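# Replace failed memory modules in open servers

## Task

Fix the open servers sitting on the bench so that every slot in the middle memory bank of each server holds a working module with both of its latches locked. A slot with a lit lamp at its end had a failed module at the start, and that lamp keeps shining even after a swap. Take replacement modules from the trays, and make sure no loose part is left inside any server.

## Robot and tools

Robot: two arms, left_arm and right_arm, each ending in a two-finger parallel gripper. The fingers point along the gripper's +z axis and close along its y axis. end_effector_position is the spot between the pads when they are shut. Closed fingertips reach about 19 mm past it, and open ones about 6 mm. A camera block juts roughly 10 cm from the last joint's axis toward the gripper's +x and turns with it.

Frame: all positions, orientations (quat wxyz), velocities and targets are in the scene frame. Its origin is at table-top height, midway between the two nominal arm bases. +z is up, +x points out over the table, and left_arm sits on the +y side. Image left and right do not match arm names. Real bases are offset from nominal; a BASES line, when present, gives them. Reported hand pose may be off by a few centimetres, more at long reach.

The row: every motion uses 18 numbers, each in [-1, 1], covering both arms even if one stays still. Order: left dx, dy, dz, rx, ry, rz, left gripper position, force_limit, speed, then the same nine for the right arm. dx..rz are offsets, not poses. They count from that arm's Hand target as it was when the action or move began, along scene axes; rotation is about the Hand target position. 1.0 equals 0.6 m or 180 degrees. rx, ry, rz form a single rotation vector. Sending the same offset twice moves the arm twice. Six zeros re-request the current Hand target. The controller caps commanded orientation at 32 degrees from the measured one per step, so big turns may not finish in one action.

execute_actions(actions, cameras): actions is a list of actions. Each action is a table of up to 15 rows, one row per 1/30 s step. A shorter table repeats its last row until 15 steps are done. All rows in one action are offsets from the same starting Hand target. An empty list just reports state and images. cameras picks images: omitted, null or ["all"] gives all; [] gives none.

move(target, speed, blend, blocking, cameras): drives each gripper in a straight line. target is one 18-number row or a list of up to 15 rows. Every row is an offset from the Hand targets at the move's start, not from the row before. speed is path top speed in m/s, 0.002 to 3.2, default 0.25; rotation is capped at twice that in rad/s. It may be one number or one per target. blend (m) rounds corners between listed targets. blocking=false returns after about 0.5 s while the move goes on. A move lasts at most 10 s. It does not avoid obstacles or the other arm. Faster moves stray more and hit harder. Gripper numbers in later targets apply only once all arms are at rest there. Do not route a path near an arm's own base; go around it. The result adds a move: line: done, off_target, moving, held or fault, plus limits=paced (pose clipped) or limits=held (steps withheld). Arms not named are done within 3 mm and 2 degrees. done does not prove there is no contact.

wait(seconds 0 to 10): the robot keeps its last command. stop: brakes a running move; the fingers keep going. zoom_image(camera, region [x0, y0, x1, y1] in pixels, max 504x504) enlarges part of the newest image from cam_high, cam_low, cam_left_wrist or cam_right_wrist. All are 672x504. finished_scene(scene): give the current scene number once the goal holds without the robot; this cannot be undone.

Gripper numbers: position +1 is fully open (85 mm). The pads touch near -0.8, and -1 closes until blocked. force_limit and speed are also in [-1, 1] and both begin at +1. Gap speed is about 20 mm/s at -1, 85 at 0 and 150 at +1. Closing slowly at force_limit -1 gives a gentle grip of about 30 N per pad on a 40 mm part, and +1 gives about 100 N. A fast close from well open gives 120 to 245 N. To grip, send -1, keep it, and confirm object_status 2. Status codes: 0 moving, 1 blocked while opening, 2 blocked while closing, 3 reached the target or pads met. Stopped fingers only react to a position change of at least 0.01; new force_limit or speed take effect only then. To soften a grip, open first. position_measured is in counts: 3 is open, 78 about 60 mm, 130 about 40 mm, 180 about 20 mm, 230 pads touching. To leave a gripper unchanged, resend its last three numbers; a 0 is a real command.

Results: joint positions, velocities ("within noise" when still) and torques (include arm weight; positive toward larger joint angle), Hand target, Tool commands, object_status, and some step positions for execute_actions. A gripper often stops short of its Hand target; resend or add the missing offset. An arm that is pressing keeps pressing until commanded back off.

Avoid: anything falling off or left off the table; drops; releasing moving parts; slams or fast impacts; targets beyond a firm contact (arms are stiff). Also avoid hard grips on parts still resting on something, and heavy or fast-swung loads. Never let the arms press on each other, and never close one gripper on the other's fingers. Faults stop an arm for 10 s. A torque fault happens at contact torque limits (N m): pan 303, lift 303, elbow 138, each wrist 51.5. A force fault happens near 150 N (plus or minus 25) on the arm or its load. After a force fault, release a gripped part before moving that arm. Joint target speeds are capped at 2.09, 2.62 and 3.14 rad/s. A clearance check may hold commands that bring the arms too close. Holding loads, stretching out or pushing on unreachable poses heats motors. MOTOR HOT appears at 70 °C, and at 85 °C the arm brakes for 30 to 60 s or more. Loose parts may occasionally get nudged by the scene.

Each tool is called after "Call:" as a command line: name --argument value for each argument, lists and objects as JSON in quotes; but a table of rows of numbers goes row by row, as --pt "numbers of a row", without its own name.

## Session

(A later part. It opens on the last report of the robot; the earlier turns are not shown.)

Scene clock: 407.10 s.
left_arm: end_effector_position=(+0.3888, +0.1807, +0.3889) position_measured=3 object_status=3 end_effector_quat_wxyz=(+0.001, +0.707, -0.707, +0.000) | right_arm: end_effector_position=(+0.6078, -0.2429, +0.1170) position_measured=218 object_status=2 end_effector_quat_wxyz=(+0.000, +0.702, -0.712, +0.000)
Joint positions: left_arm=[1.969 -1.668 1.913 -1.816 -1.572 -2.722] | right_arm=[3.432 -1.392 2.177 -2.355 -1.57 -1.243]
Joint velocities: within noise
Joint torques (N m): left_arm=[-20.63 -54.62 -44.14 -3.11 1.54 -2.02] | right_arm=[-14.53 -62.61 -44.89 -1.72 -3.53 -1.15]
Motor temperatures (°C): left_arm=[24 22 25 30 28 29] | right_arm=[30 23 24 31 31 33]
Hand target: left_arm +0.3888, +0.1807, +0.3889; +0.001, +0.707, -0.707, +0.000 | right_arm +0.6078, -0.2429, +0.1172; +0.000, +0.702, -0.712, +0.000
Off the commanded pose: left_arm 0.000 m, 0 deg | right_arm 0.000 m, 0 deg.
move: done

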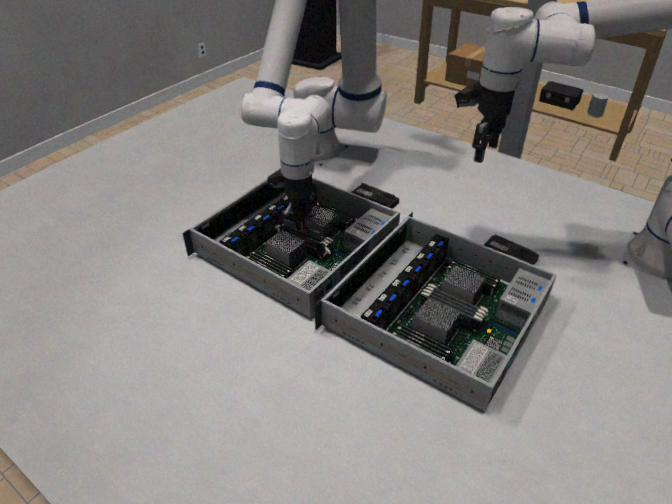

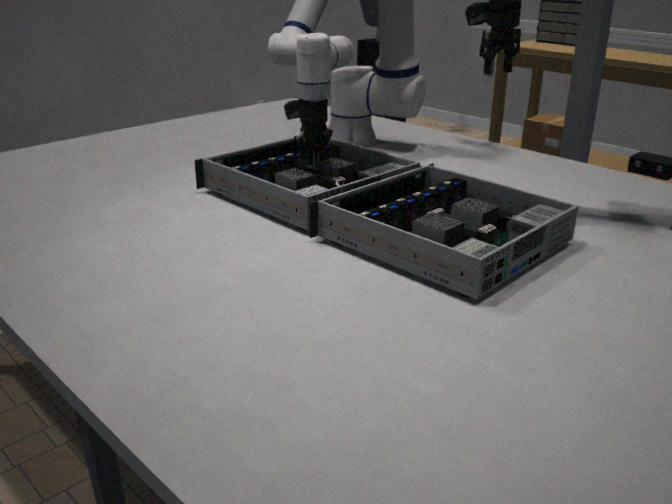

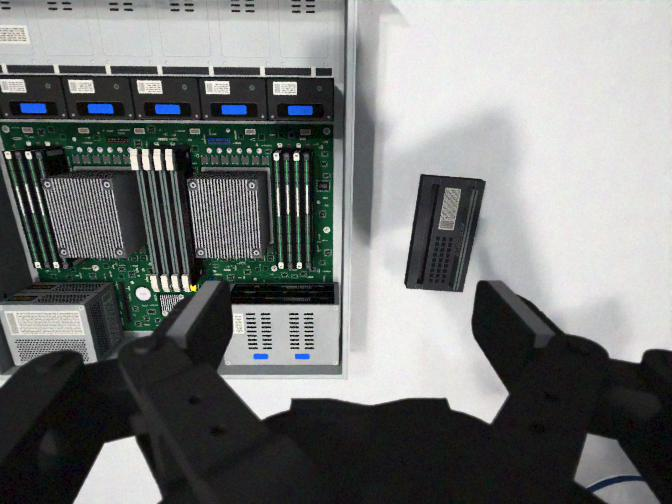

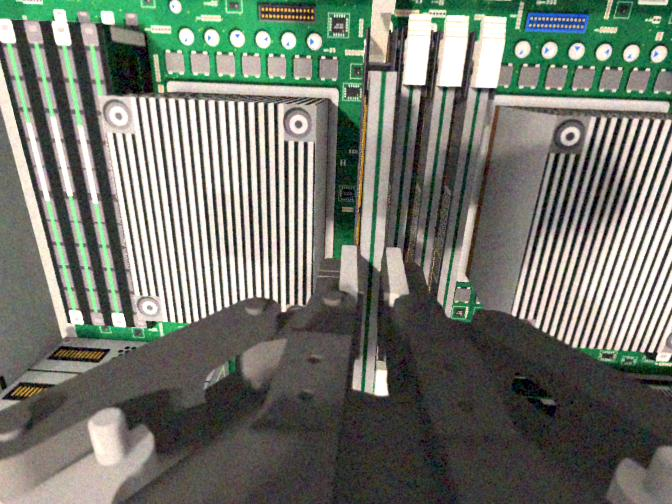

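Call:
move --target '[0,0,0,0,0,0,1,0,0,0,0.003,0.005,-0.035,0,0,-1,0,-1]' --speed 0.05

Call:
zoom_image --camera "cam_high" --region '[275, 205, 335, 250]'

Call:
zoom_image --camera "cam_low" --region '[285, 140, 355, 195]'

Call:
zoom_image --camera "cam_right_wrist" --region '[330, 20, 510, 230]'

Scene clock: 431.83 s.
left_arm: end_effector_position=(+0.3888, +0.1807, +0.3889) position_measured=3 object_status=3 end_effector_quat_wxyz=(+0.001, +0.707, -0.707, +0.000) | right_arm: end_effector_position=(+0.6078, -0.2411, +0.1202) position_measured=218 object_status=2 end_effector_quat_wxyz=(+0.038, +0.701, -0.711, +0.039)
Joint positions: left_arm=[1.969 -1.668 1.913 -1.816 -1.572 -2.722] | right_arm=[3.479 -1.374 2.138 -2.296 -1.673 -1.193]
Joint velocities: within noise
Joint torques (N m): left_arm=[-22.42 -56.06 -45.36 -3.06 1.7 -2.14] | right_arm=[13.58 -40.64 -45.82 -2.03 -4.14 2.35]
Motor temperatures (°C): left_arm=[24 22 25 30 28 29] | right_arm=[30 23 24 31 31 33]
Hand target: left_arm +0.3888, +0.1807, +0.3889; +0.001, +0.707, -0.707, +0.000 | right_arm +0.6078, -0.2411, +0.1202; +0.039, +0.701, -0.711, +0.039
Off the commanded pose: left_arm 0.000 m, 0 deg | right_arm 0.000 m, 0 deg.
move: done

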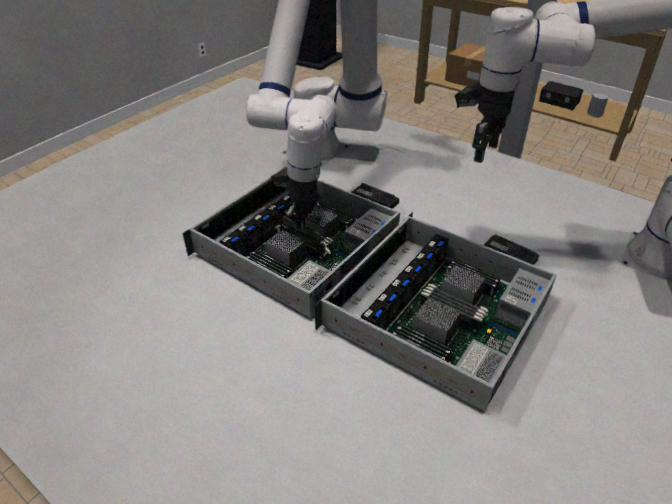

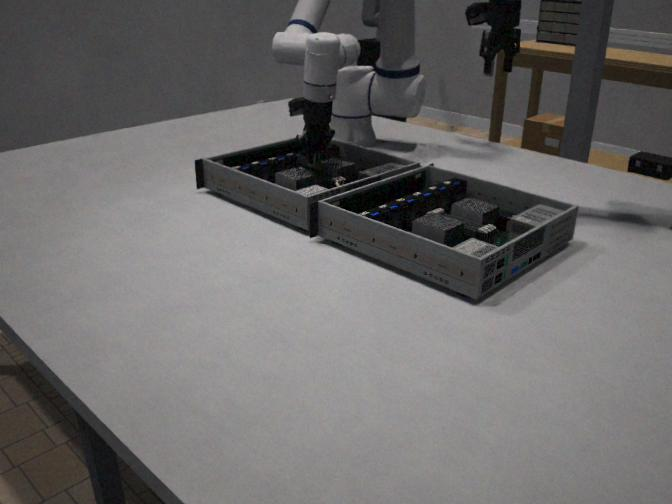

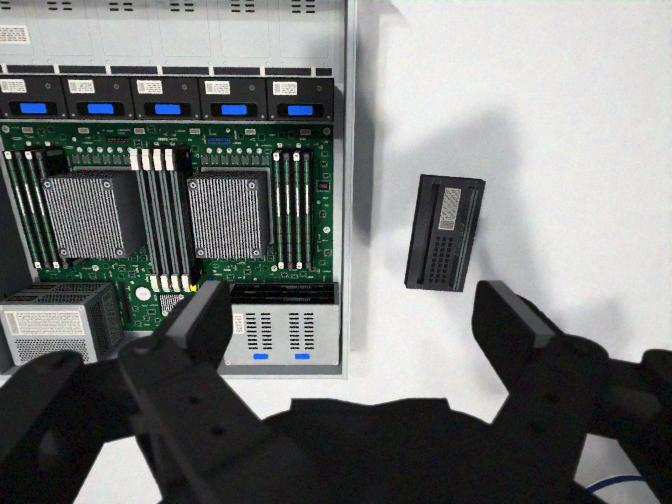

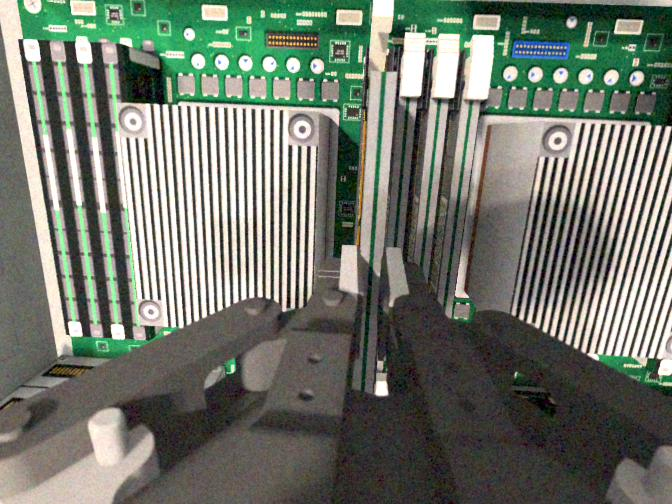

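Scaled by 8.400 from the camera's 672x504 image, which has a finer 960x720 frame.

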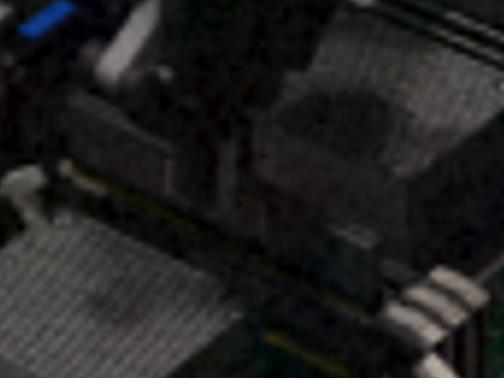

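Scaled by 7.200 from the camera's 672x504 image, which has a finer 960x720 frame.

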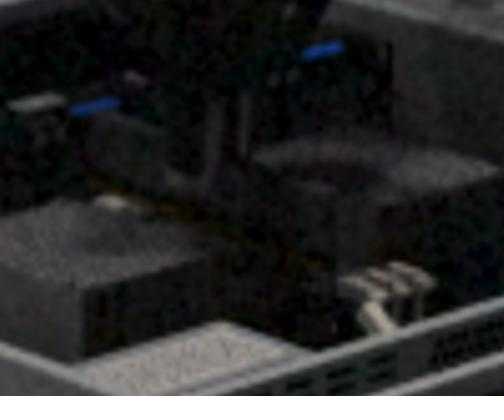

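Scaled by 2.400 from the camera's 672x504 image, which has a finer 960x720 frame.

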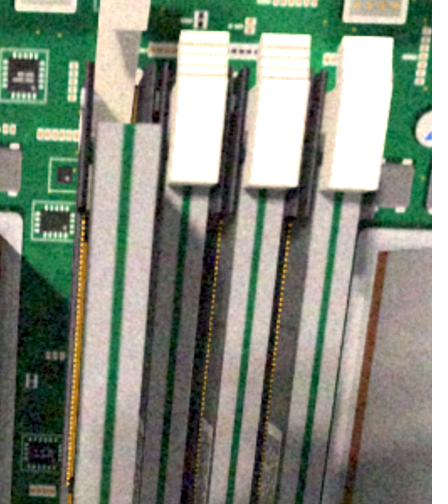

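Call:
move --target '[0,0,0,0,0,0,1,0,0,0,0.0006,-0.03,0,0,0,-1,0,-1]' --speed 0.02

Call:
zoom_image --camera "cam_high" --region '[275, 205, 335, 250]'

Call:
zoom_image --camera "cam_right_wrist" --region '[330, 20, 510, 230]'

Scene clock: 448.67 s.
left_arm: end_effector_position=(+0.3888, +0.1807, +0.3889) position_measured=3 object_status=3 end_effector_quat_wxyz=(+0.001, +0.707, -0.707, +0.000) | right_arm: end_effector_position=(+0.6078, -0.2408, +0.1023) position_measured=218 object_status=2 end_effector_quat_wxyz=(+0.039, +0.701, -0.711, +0.039)
Joint positions: left_arm=[1.969 -1.668 1.913 -1.816 -1.572 -2.722] | right_arm=[3.48 -1.349 2.15 -2.332 -1.673 -1.193]
Joint velocities: within noise
Joint torques (N m): left_arm=[-20.3 -56.7 -45.05 -3.21 1.53 -2.02] | right_arm=[13.88 -37.2 -26.67 -8.04 -1.44 2.41]
Motor temperatures (°C): left_arm=[24 22 25 30 28 29] | right_arm=[30 23 24 31 31 33]
Hand target: left_arm +0.3888, +0.1807, +0.3889; +0.001, +0.707, -0.707, +0.000 | right_arm +0.6078, -0.2407, +0.1022; +0.039, +0.701, -0.711, +0.039
Off the commanded pose: left_arm 0.000 m, 0 deg | right_arm 0.000 m, 0 deg.
move: done

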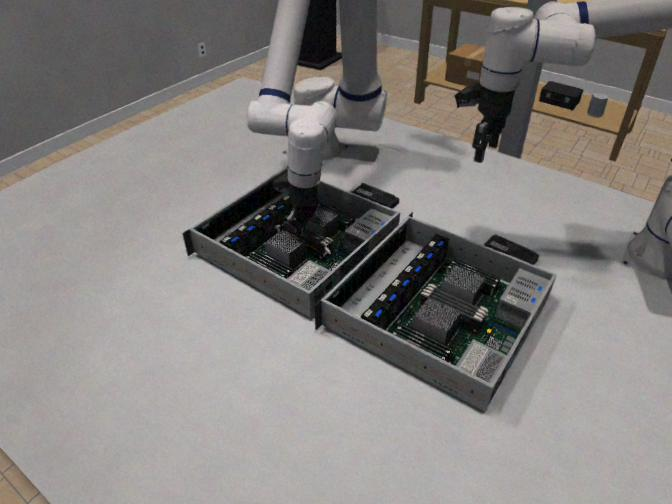

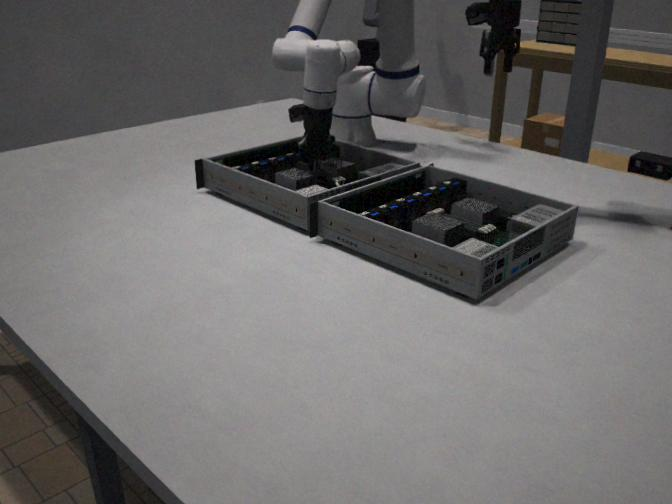

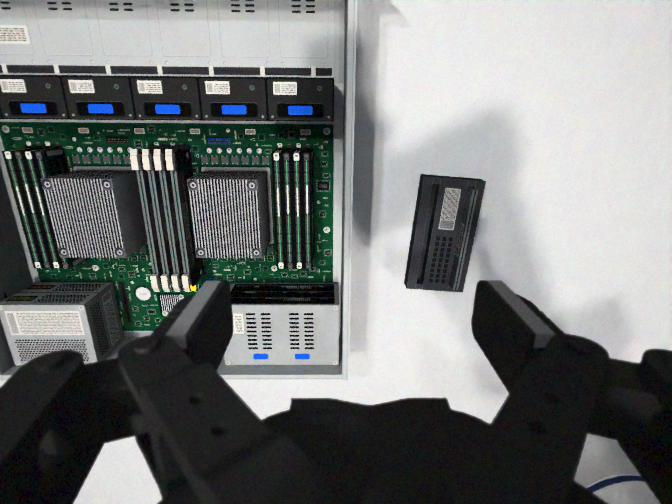

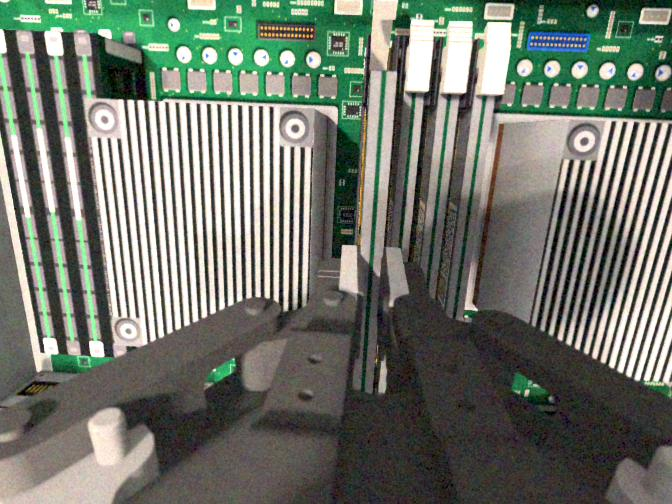

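Scaled by 8.400 from the camera's 672x504 image, which has a finer 960x720 frame.

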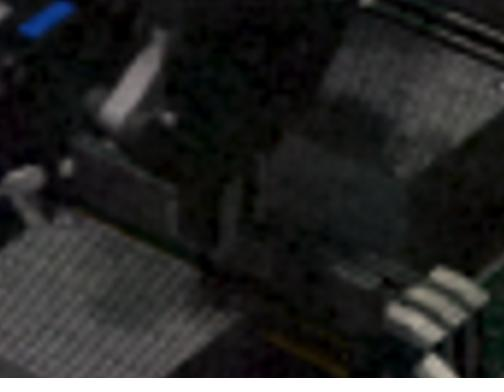

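Scaled by 2.400 from the camera's 672x504 image, which has a finer 960x720 frame.

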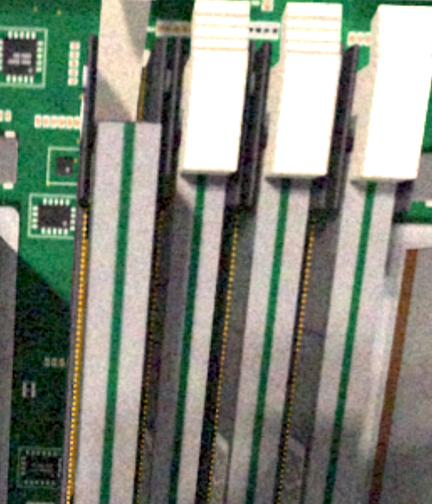

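Call:
move --target '[0,0,0,0,0,0,1,0,0,0.0007,0,-0.011,0,0,0,-1,0,-1]' --speed 0.012 --cameras '["cam_right_wrist","cam_high"]'

Call:
zoom_image --camera "cam_right_wrist" --region '[330, 20, 510, 230]'

Scene clock: 459.87 s.
left_arm: end_effector_position=(+0.3888, +0.1807, +0.3889) position_measured=3 object_status=3 end_effector_quat_wxyz=(+0.001, +0.707, -0.707, +0.000) | right_arm: end_effector_position=(+0.6082, -0.2408, +0.0957) position_measured=218 object_status=2 end_effector_quat_wxyz=(+0.039, +0.701, -0.711, +0.039)
Joint positions: left_arm=[1.969 -1.668 1.913 -1.816 -1.572 -2.722] | right_arm=[3.48 -1.339 2.154 -2.346 -1.673 -1.193]
Joint velocities: within noise
Joint torques (N m): left_arm=[-19.32 -57.75 -45.22 -2.78 1.29 -1.34] | right_arm=[22.32 -27.11 -42 -16.74 25.97 -1.19]
Motor temperatures (°C): left_arm=[24 22 25 30 28 29] | right_arm=[30 23 24 31 31 33]
Hand target: left_arm +0.3888, +0.1807, +0.3889; +0.001, +0.707, -0.707, +0.000 | right_arm +0.6082, -0.2407, +0.0956; +0.039, +0.701, -0.711, +0.039
Off the commanded pose: left_arm 0.000 m, 0 deg | right_arm 0.000 m, 0 deg.
move: done
Images, in order (width x height): cam_high 672x504, cam_right_wrist 672x504.

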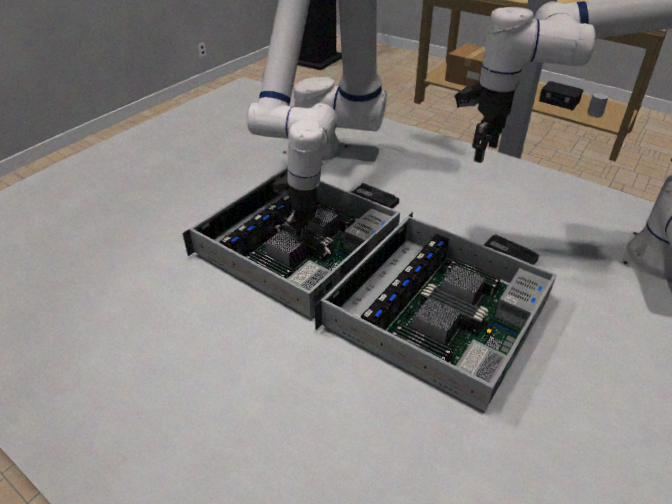

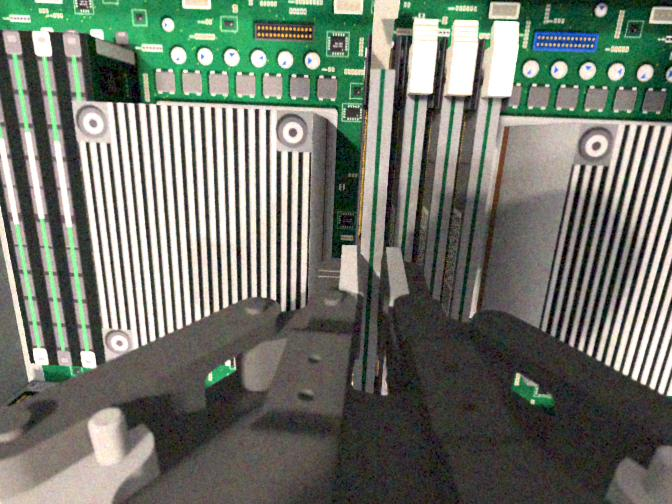

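Scaled by 2.400 from the camera's 672x504 image, which has a finer 960x720 frame.

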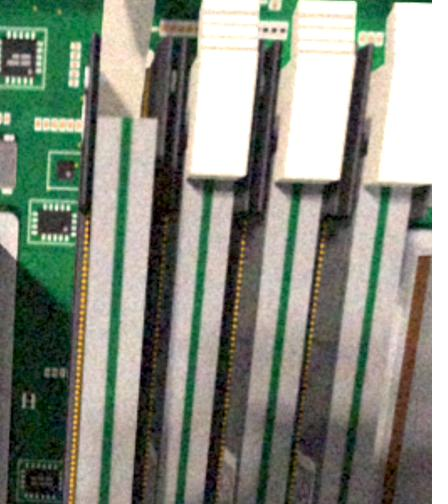

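Call:
move --target '[0,0,0,0,0,0,1,0,0,0,0,0.03,0,0,0,-1,0,-1]' --speed 0.03

Call:
zoom_image --camera "cam_high" --region '[275, 205, 335, 250]'

Call:
zoom_image --camera "cam_right_wrist" --region '[330, 20, 510, 230]'

Scene clock: 482.43 s.
left_arm: end_effector_position=(+0.3888, +0.1807, +0.3889) position_measured=3 object_status=3 end_effector_quat_wxyz=(+0.001, +0.707, -0.707, +0.000) | right_arm: end_effector_position=(+0.6082, -0.2407, +0.1134) position_measured=218 object_status=2 end_effector_quat_wxyz=(+0.039, +0.701, -0.711, +0.039)
Joint positions: left_arm=[1.969 -1.668 1.913 -1.816 -1.572 -2.722] | right_arm=[3.48 -1.364 2.142 -2.31 -1.673 -1.193]
Joint velocities: within noise
Joint torques (N m): left_arm=[-19.51 -54.32 -44.2 -3.43 1.37 -1.65] | right_arm=[-19.17 -63.68 -45.24 -1.5 -4.2 -1.19]
Motor temperatures (°C): left_arm=[24 22 25 30 28 29] | right_arm=[30 23 24 31 31 33]
Hand target: left_arm +0.3888, +0.1807, +0.3889; +0.001, +0.707, -0.707, +0.000 | right_arm +0.6082, -0.2407, +0.1136; +0.039, +0.701, -0.711, +0.039
Off the commanded pose: left_arm 0.000 m, 0 deg | right_arm 0.000 m, 0 deg.
move: done

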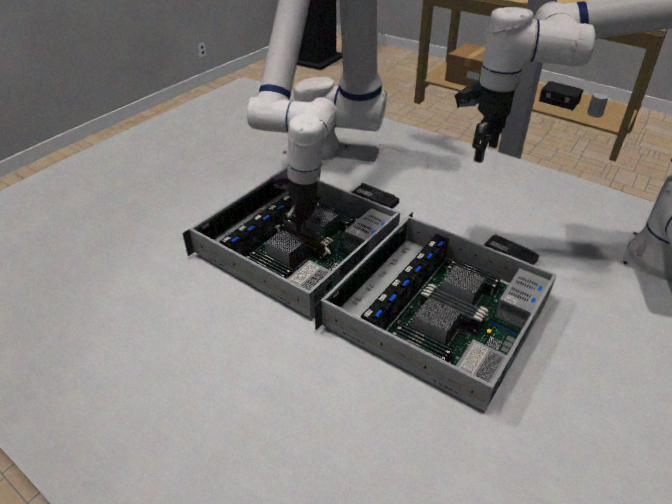

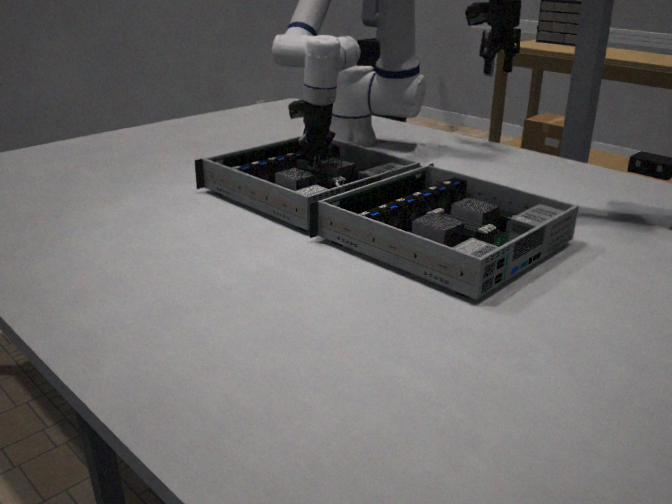

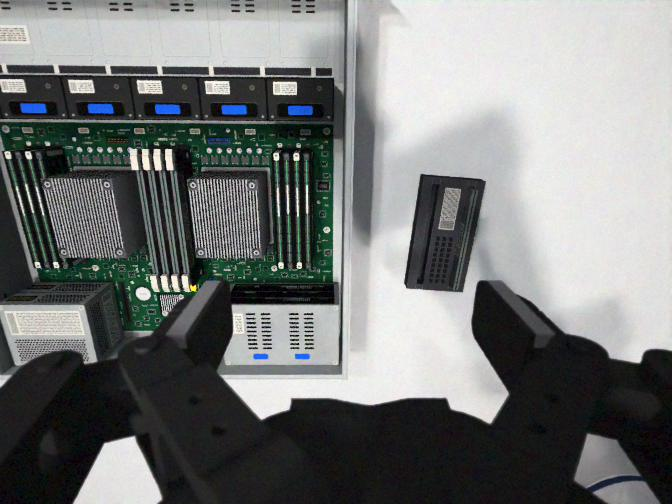

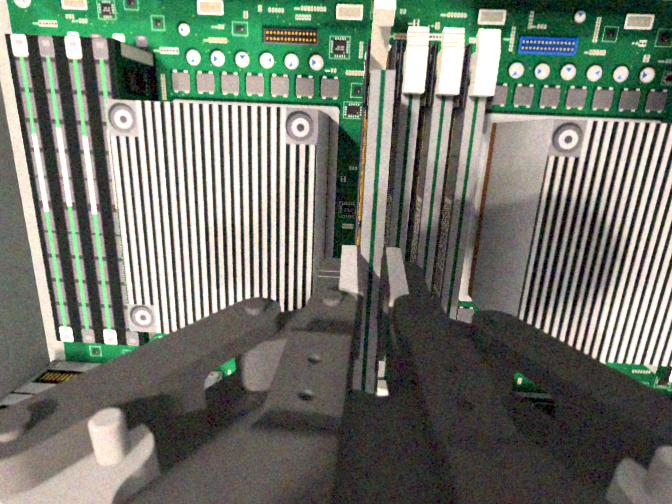

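Scaled by 8.400 from the camera's 672x504 image, which has a finer 960x720 frame.

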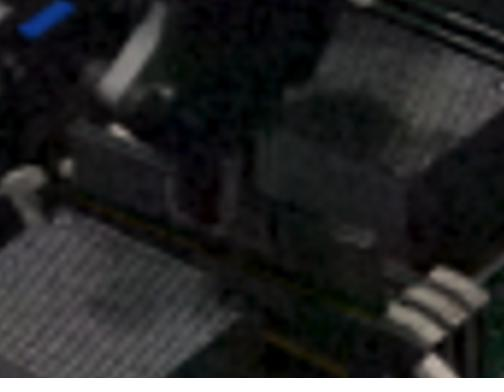

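Scaled by 2.400 from the camera's 672x504 image, which has a finer 960x720 frame.

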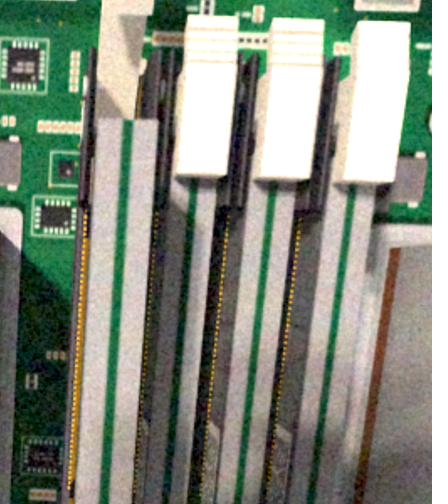

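Call:
move --target '[0.35,-0.33,-0.03,0,0,0,-1,-0.5,-1,0,0,0,0,0,0,-1,0,-1]' --speed 0.2

Call:
zoom_image --camera "cam_left_wrist" --region '[230, 0, 480, 200]'

Scene clock: 503.80 s.
left_arm: end_effector_position=(+0.5988, -0.0173, +0.3709) position_measured=230 object_status=3 end_effector_quat_wxyz=(+0.001, +0.707, -0.707, +0.000) | right_arm: end_effector_position=(+0.6082, -0.2407, +0.1136) position_measured=218 object_status=2 end_effector_quat_wxyz=(+0.039, +0.701, -0.711, +0.039)
Joint positions: left_arm=[2.093 -1.187 1.39 -1.773 -1.572 -2.598] | right_arm=[3.48 -1.364 2.142 -2.309 -1.673 -1.193]
Joint velocities: within noise
Joint torques (N m): left_arm=[11.31 -83.64 -50.59 -3.4 -4.25 4.14] | right_arm=[-13.17 -64.88 -43.42 -2.91 -1.75 -1.09]
Motor temperatures (°C): left_arm=[24 22 25 30 28 29] | right_arm=[30 23 24 31 31 33]
Hand target: left_arm +0.5988, -0.0173, +0.3709; +0.001, +0.707, -0.707, +0.000 | right_arm +0.6082, -0.2407, +0.1136; +0.039, +0.701, -0.711, +0.039
Off the commanded pose: left_arm 0.000 m, 0 deg | right_arm 0.000 m, 0 deg.
move: done

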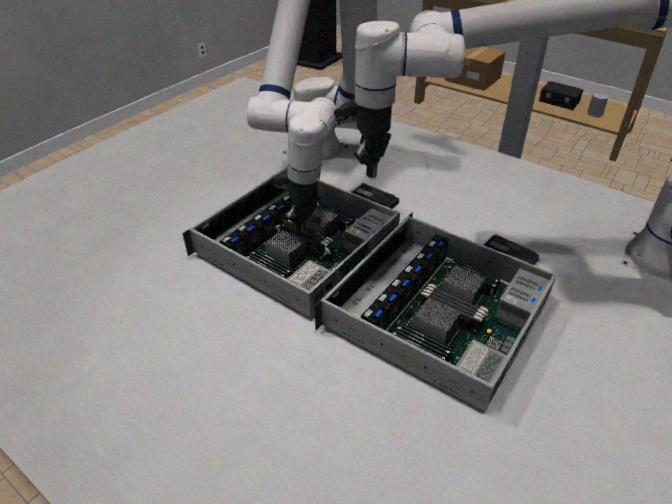

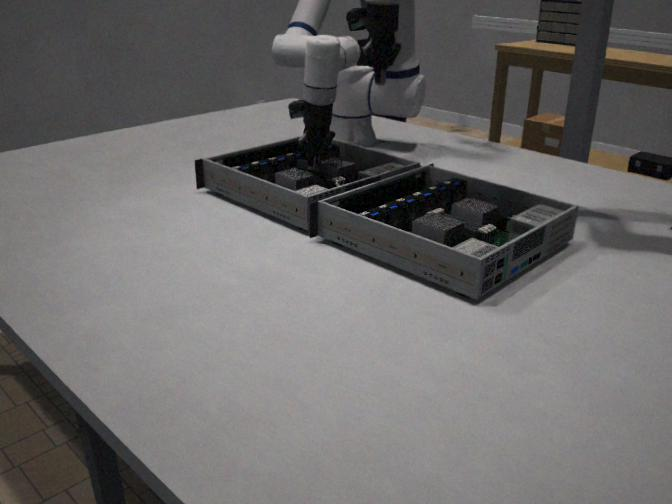

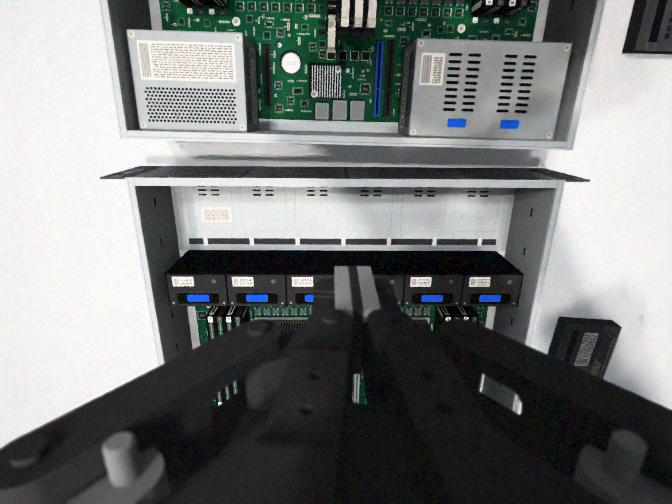

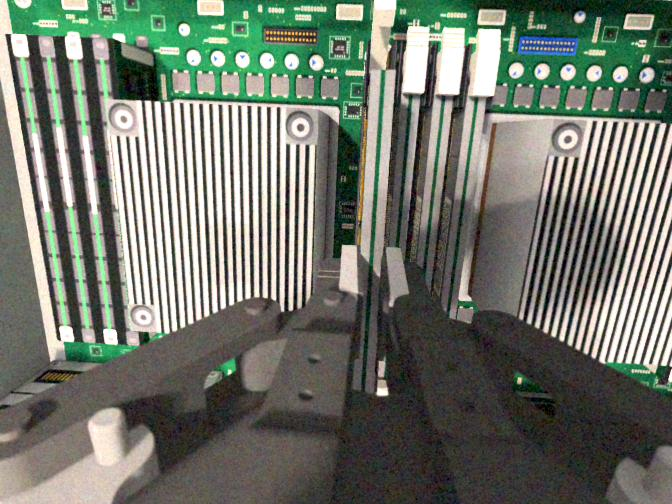

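Scaled by 2.016 from the camera's 672x504 image, which has a finer 960x720 frame.

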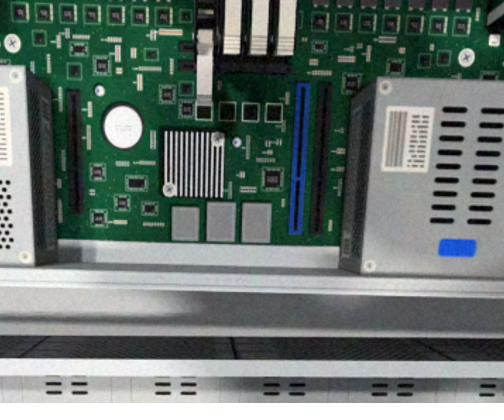

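Call:
move --target '[0.012,-0.04,0.06,-0.11,0,0,-1,-0.5,-1,0,0,0,0,0,0,-1,0,-1]' --speed 0.2 --cameras '["cam_left_wrist"]'

Call:
zoom_image --camera "cam_left_wrist" --region '[290, 40, 420, 170]'

Scene clock: 513.87 s.
left_arm: end_effector_position=(+0.6060, -0.0412, +0.4069) position_measured=230 object_status=3 end_effector_quat_wxyz=(+0.122, +0.696, -0.697, +0.121) | right_arm: end_effector_position=(+0.6082, -0.2407, +0.1136) position_measured=218 object_status=2 end_effector_quat_wxyz=(+0.039, +0.701, -0.711, +0.039)
Joint positions: left_arm=[2.143 -1.248 1.499 -2.112 -1.763 -2.576] | right_arm=[3.48 -1.364 2.142 -2.309 -1.673 -1.193]
Joint velocities: within noise
Joint torques (N m): left_arm=[13 -106.79 -44.04 -5.68 -4.85 -3.82] | right_arm=[-12.59 -62.31 -43.14 -2.63 -0.54 -1.6]
Motor temperatures (°C): left_arm=[24 22 25 30 28 29] | right_arm=[30 23 24 31 31 33]
Hand target: left_arm +0.6060, -0.0413, +0.4069; +0.122, +0.696, -0.697, +0.121 | right_arm +0.6082, -0.2407, +0.1136; +0.039, +0.701, -0.711, +0.039
Off the commanded pose: left_arm 0.000 m, 0 deg | right_arm 0.000 m, 0 deg.
move: done
Images, in order (width x height): cam_left_wrist 672x504.

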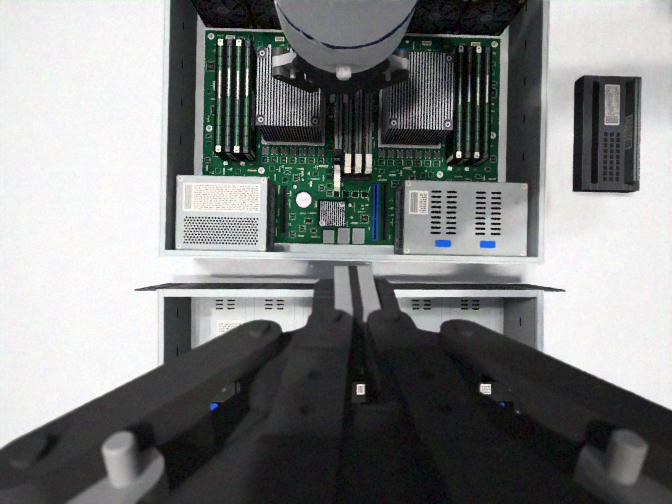

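Scaled by 3.877 from the camera's 672x504 image, which has a finer 960x720 frame.

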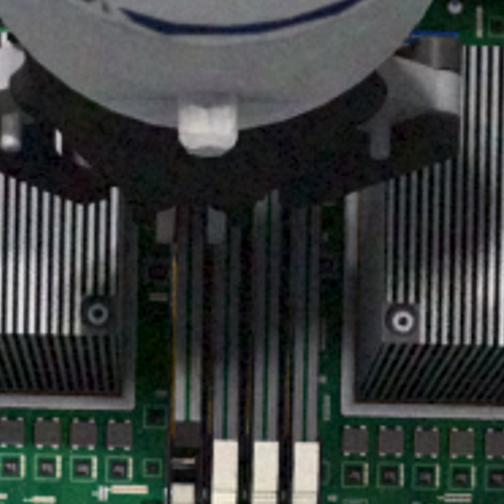

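Call:
zoom_image --camera "cam_left_wrist" --region '[325, 85, 380, 180]'

Scaled by 5.305 from the camera's 672x504 image, which has a finer 960x720 frame.

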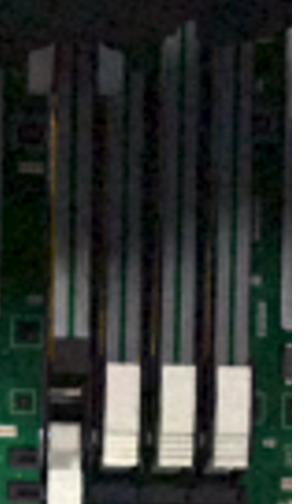

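Call:
move --target '[0,0,0,0,0,0,-1,-0.5,-1,0,0,0,0.0008,0.004,0.004,-0.028,0,0,-1,0,-1]' --speed 0.05


Call:
move --target '[0,0,0,0,0,0,-1,-0.5,-1,0.0008,0.004,0.004,-0.028,0,0,-1,0,-1]' --speed 0.05

Call:
zoom_image --camera "cam_high" --region '[275, 205, 335, 250]'

Call:
zoom_image --camera "cam_right_wrist" --region '[330, 20, 510, 230]'

Call:
zoom_image --camera "cam_left_wrist" --region '[325, 85, 380, 180]'

Scene clock: 563.60 s.
left_arm: end_effector_position=(+0.6060, -0.0412, +0.4069) position_measured=230 object_status=3 end_effector_quat_wxyz=(+0.122, +0.696, -0.697, +0.121) | right_arm: end_effector_position=(+0.6087, -0.2383, +0.1160) position_measured=218 object_status=2 end_effector_quat_wxyz=(+0.069, +0.699, -0.709, +0.070)
Joint positions: left_arm=[2.143 -1.248 1.499 -2.112 -1.763 -2.576] | right_arm=[3.517 -1.345 2.109 -2.257 -1.752 -1.151]
Joint velocities: within noise
Joint torques (N m): left_arm=[12.19 -105.52 -48.44 -4.89 -4.55 -3.61] | right_arm=[14.06 -43.5 -45.41 -1.45 -4.57 2.22]
Motor temperatures (°C): left_arm=[24 22 25 30 28 29] | right_arm=[30 23 24 31 31 33]
Hand target: left_arm +0.6060, -0.0413, +0.4069; +0.122, +0.696, -0.697, +0.121 | right_arm +0.6087, -0.2383, +0.1160; +0.069, +0.699, -0.709, +0.070
Off the commanded pose: left_arm 0.000 m, 0 deg | right_arm 0.000 m, 0 deg.
move: done

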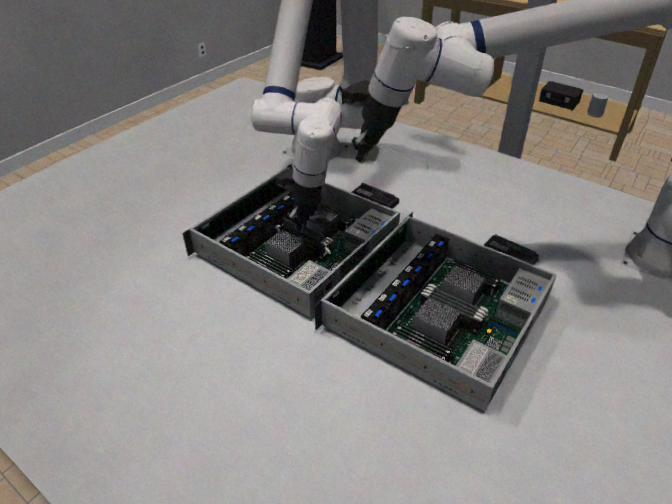

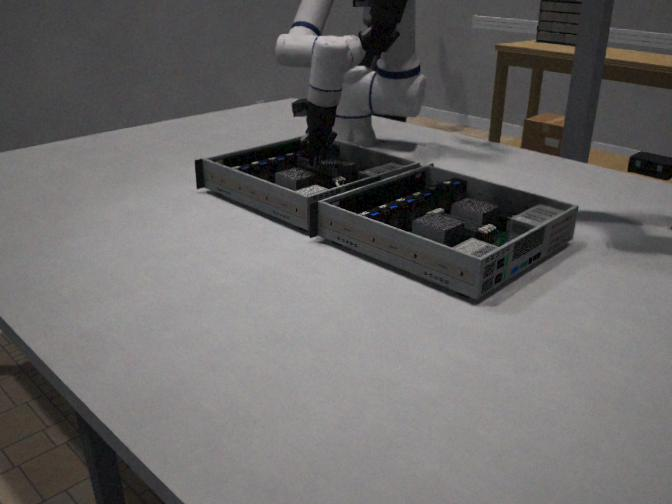

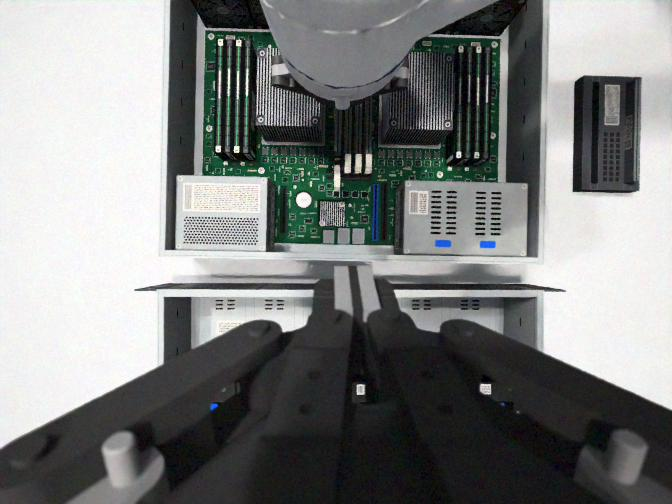

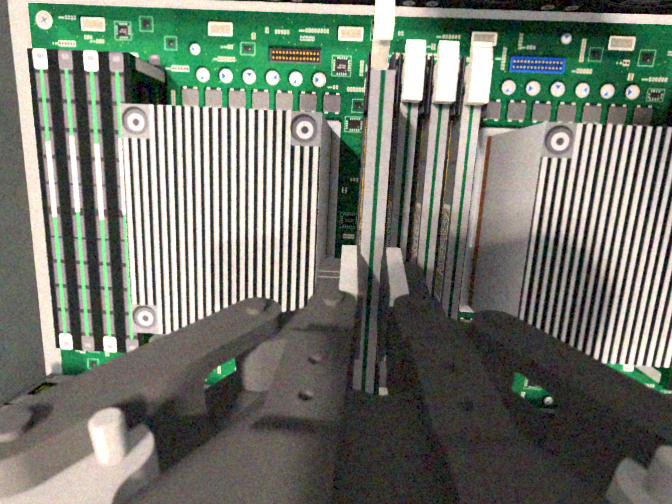

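Scaled by 8.400 from the camera's 672x504 image, which has a finer 960x720 frame.

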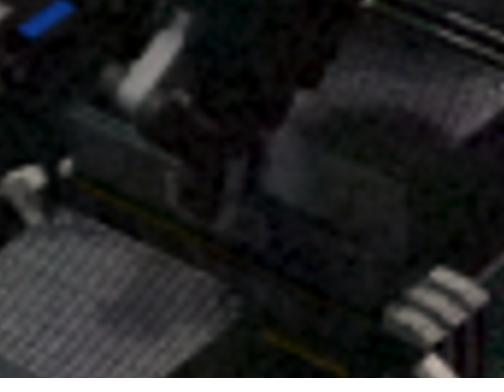

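Scaled by 2.400 from the camera's 672x504 image, which has a finer 960x720 frame.

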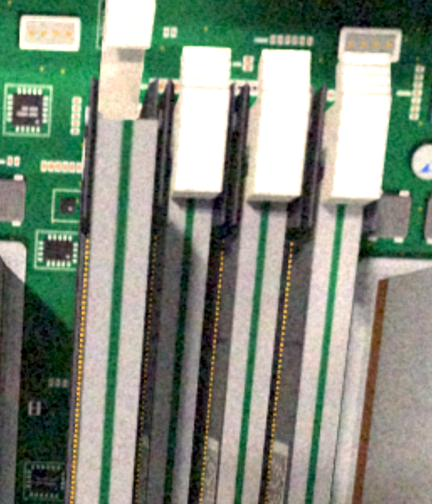

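Scaled by 5.305 from the camera's 672x504 image, which has a finer 960x720 frame.

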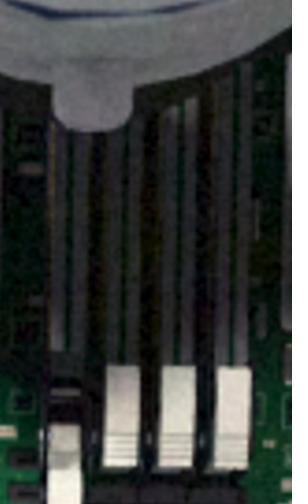

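Call:
move --target '[0,0,0,0,0,0,-1,-0.5,-1,0,-0.0025,-0.022,0,0,-0.0025,-1,0,-1]' --speed 0.02

Call:
zoom_image --camera "cam_right_wrist" --region '[330, 20, 510, 230]'

Call:
zoom_image --camera "cam_left_wrist" --region '[325, 85, 380, 180]'

Scene clock: 591.30 s.
left_arm: end_effector_position=(+0.6060, -0.0413, +0.4069) position_measured=230 object_status=3 end_effector_quat_wxyz=(+0.122, +0.696, -0.697, +0.121) | right_arm: end_effector_position=(+0.6087, -0.2398, +0.1029) position_measured=218 object_status=2 end_effector_quat_wxyz=(+0.070, +0.696, -0.711, +0.070)
Joint positions: left_arm=[2.143 -1.248 1.499 -2.112 -1.763 -2.576] | right_arm=[3.514 -1.328 2.118 -2.281 -1.752 -1.145]
Joint velocities: within noise
Joint torques (N m): left_arm=[9.64 -103.3 -47 -5.35 -4.93 -3.79] | right_arm=[-16.88 -42.52 -28.92 -7.39 0.3 2.57]
Motor temperatures (°C): left_arm=[24 22 25 30 27 29] | right_arm=[30 23 24 31 31 33]
Hand target: left_arm +0.6060, -0.0413, +0.4069; +0.122, +0.696, -0.697, +0.121 | right_arm +0.6087, -0.2398, +0.1028; +0.070, +0.696, -0.711, +0.070
Off the commanded pose: left_arm 0.000 m, 0 deg | right_arm 0.000 m, 0 deg.
move: done

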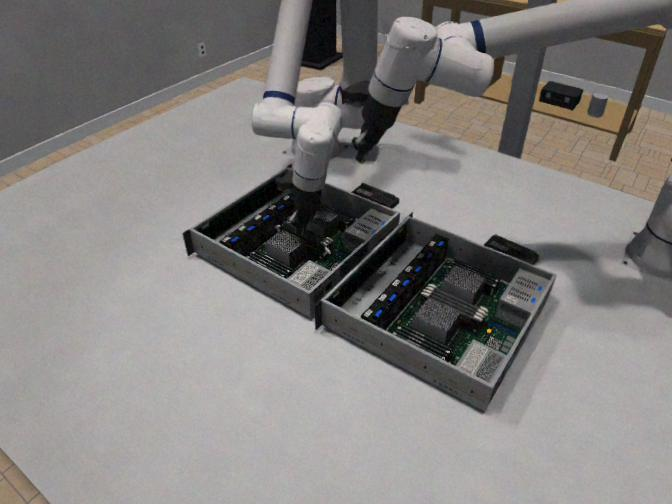

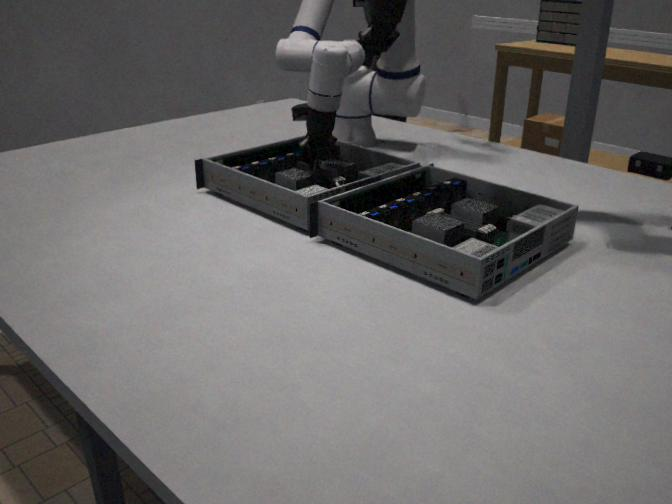

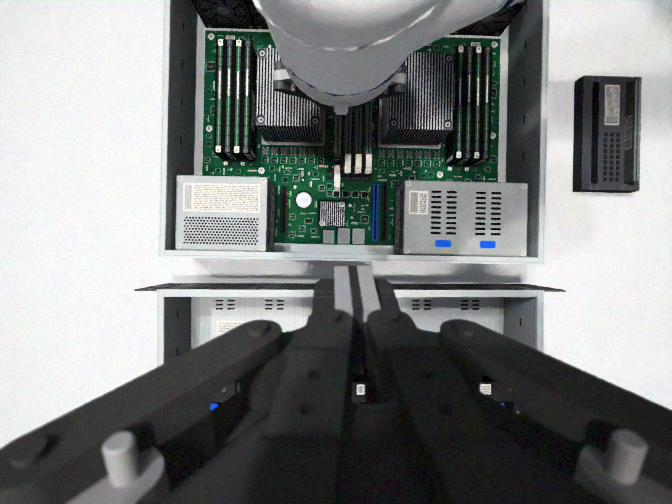

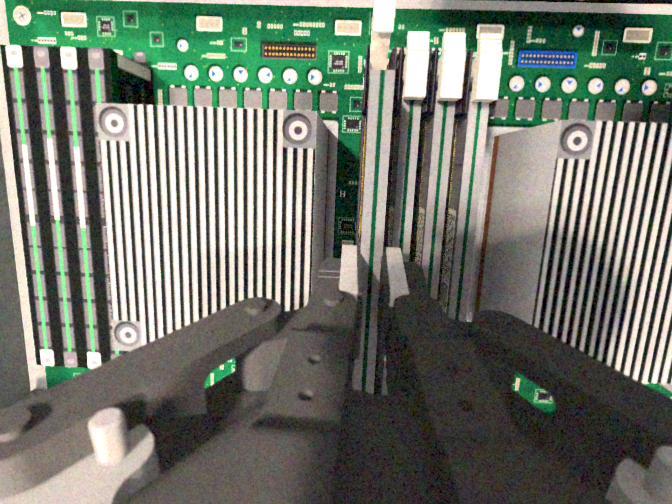

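Scaled by 2.400 from the camera's 672x504 image, which has a finer 960x720 frame.

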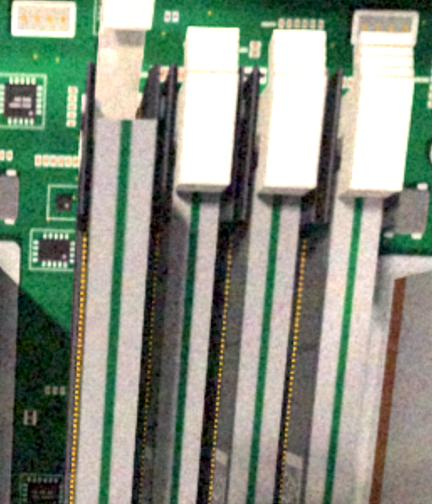

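Scaled by 5.305 from the camera's 672x504 image, which has a finer 960x720 frame.

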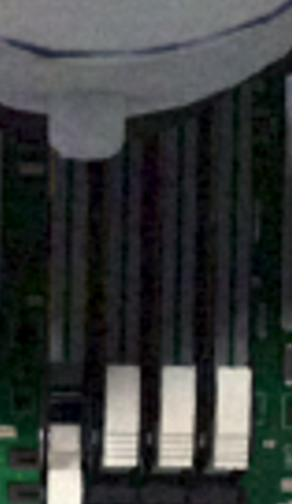

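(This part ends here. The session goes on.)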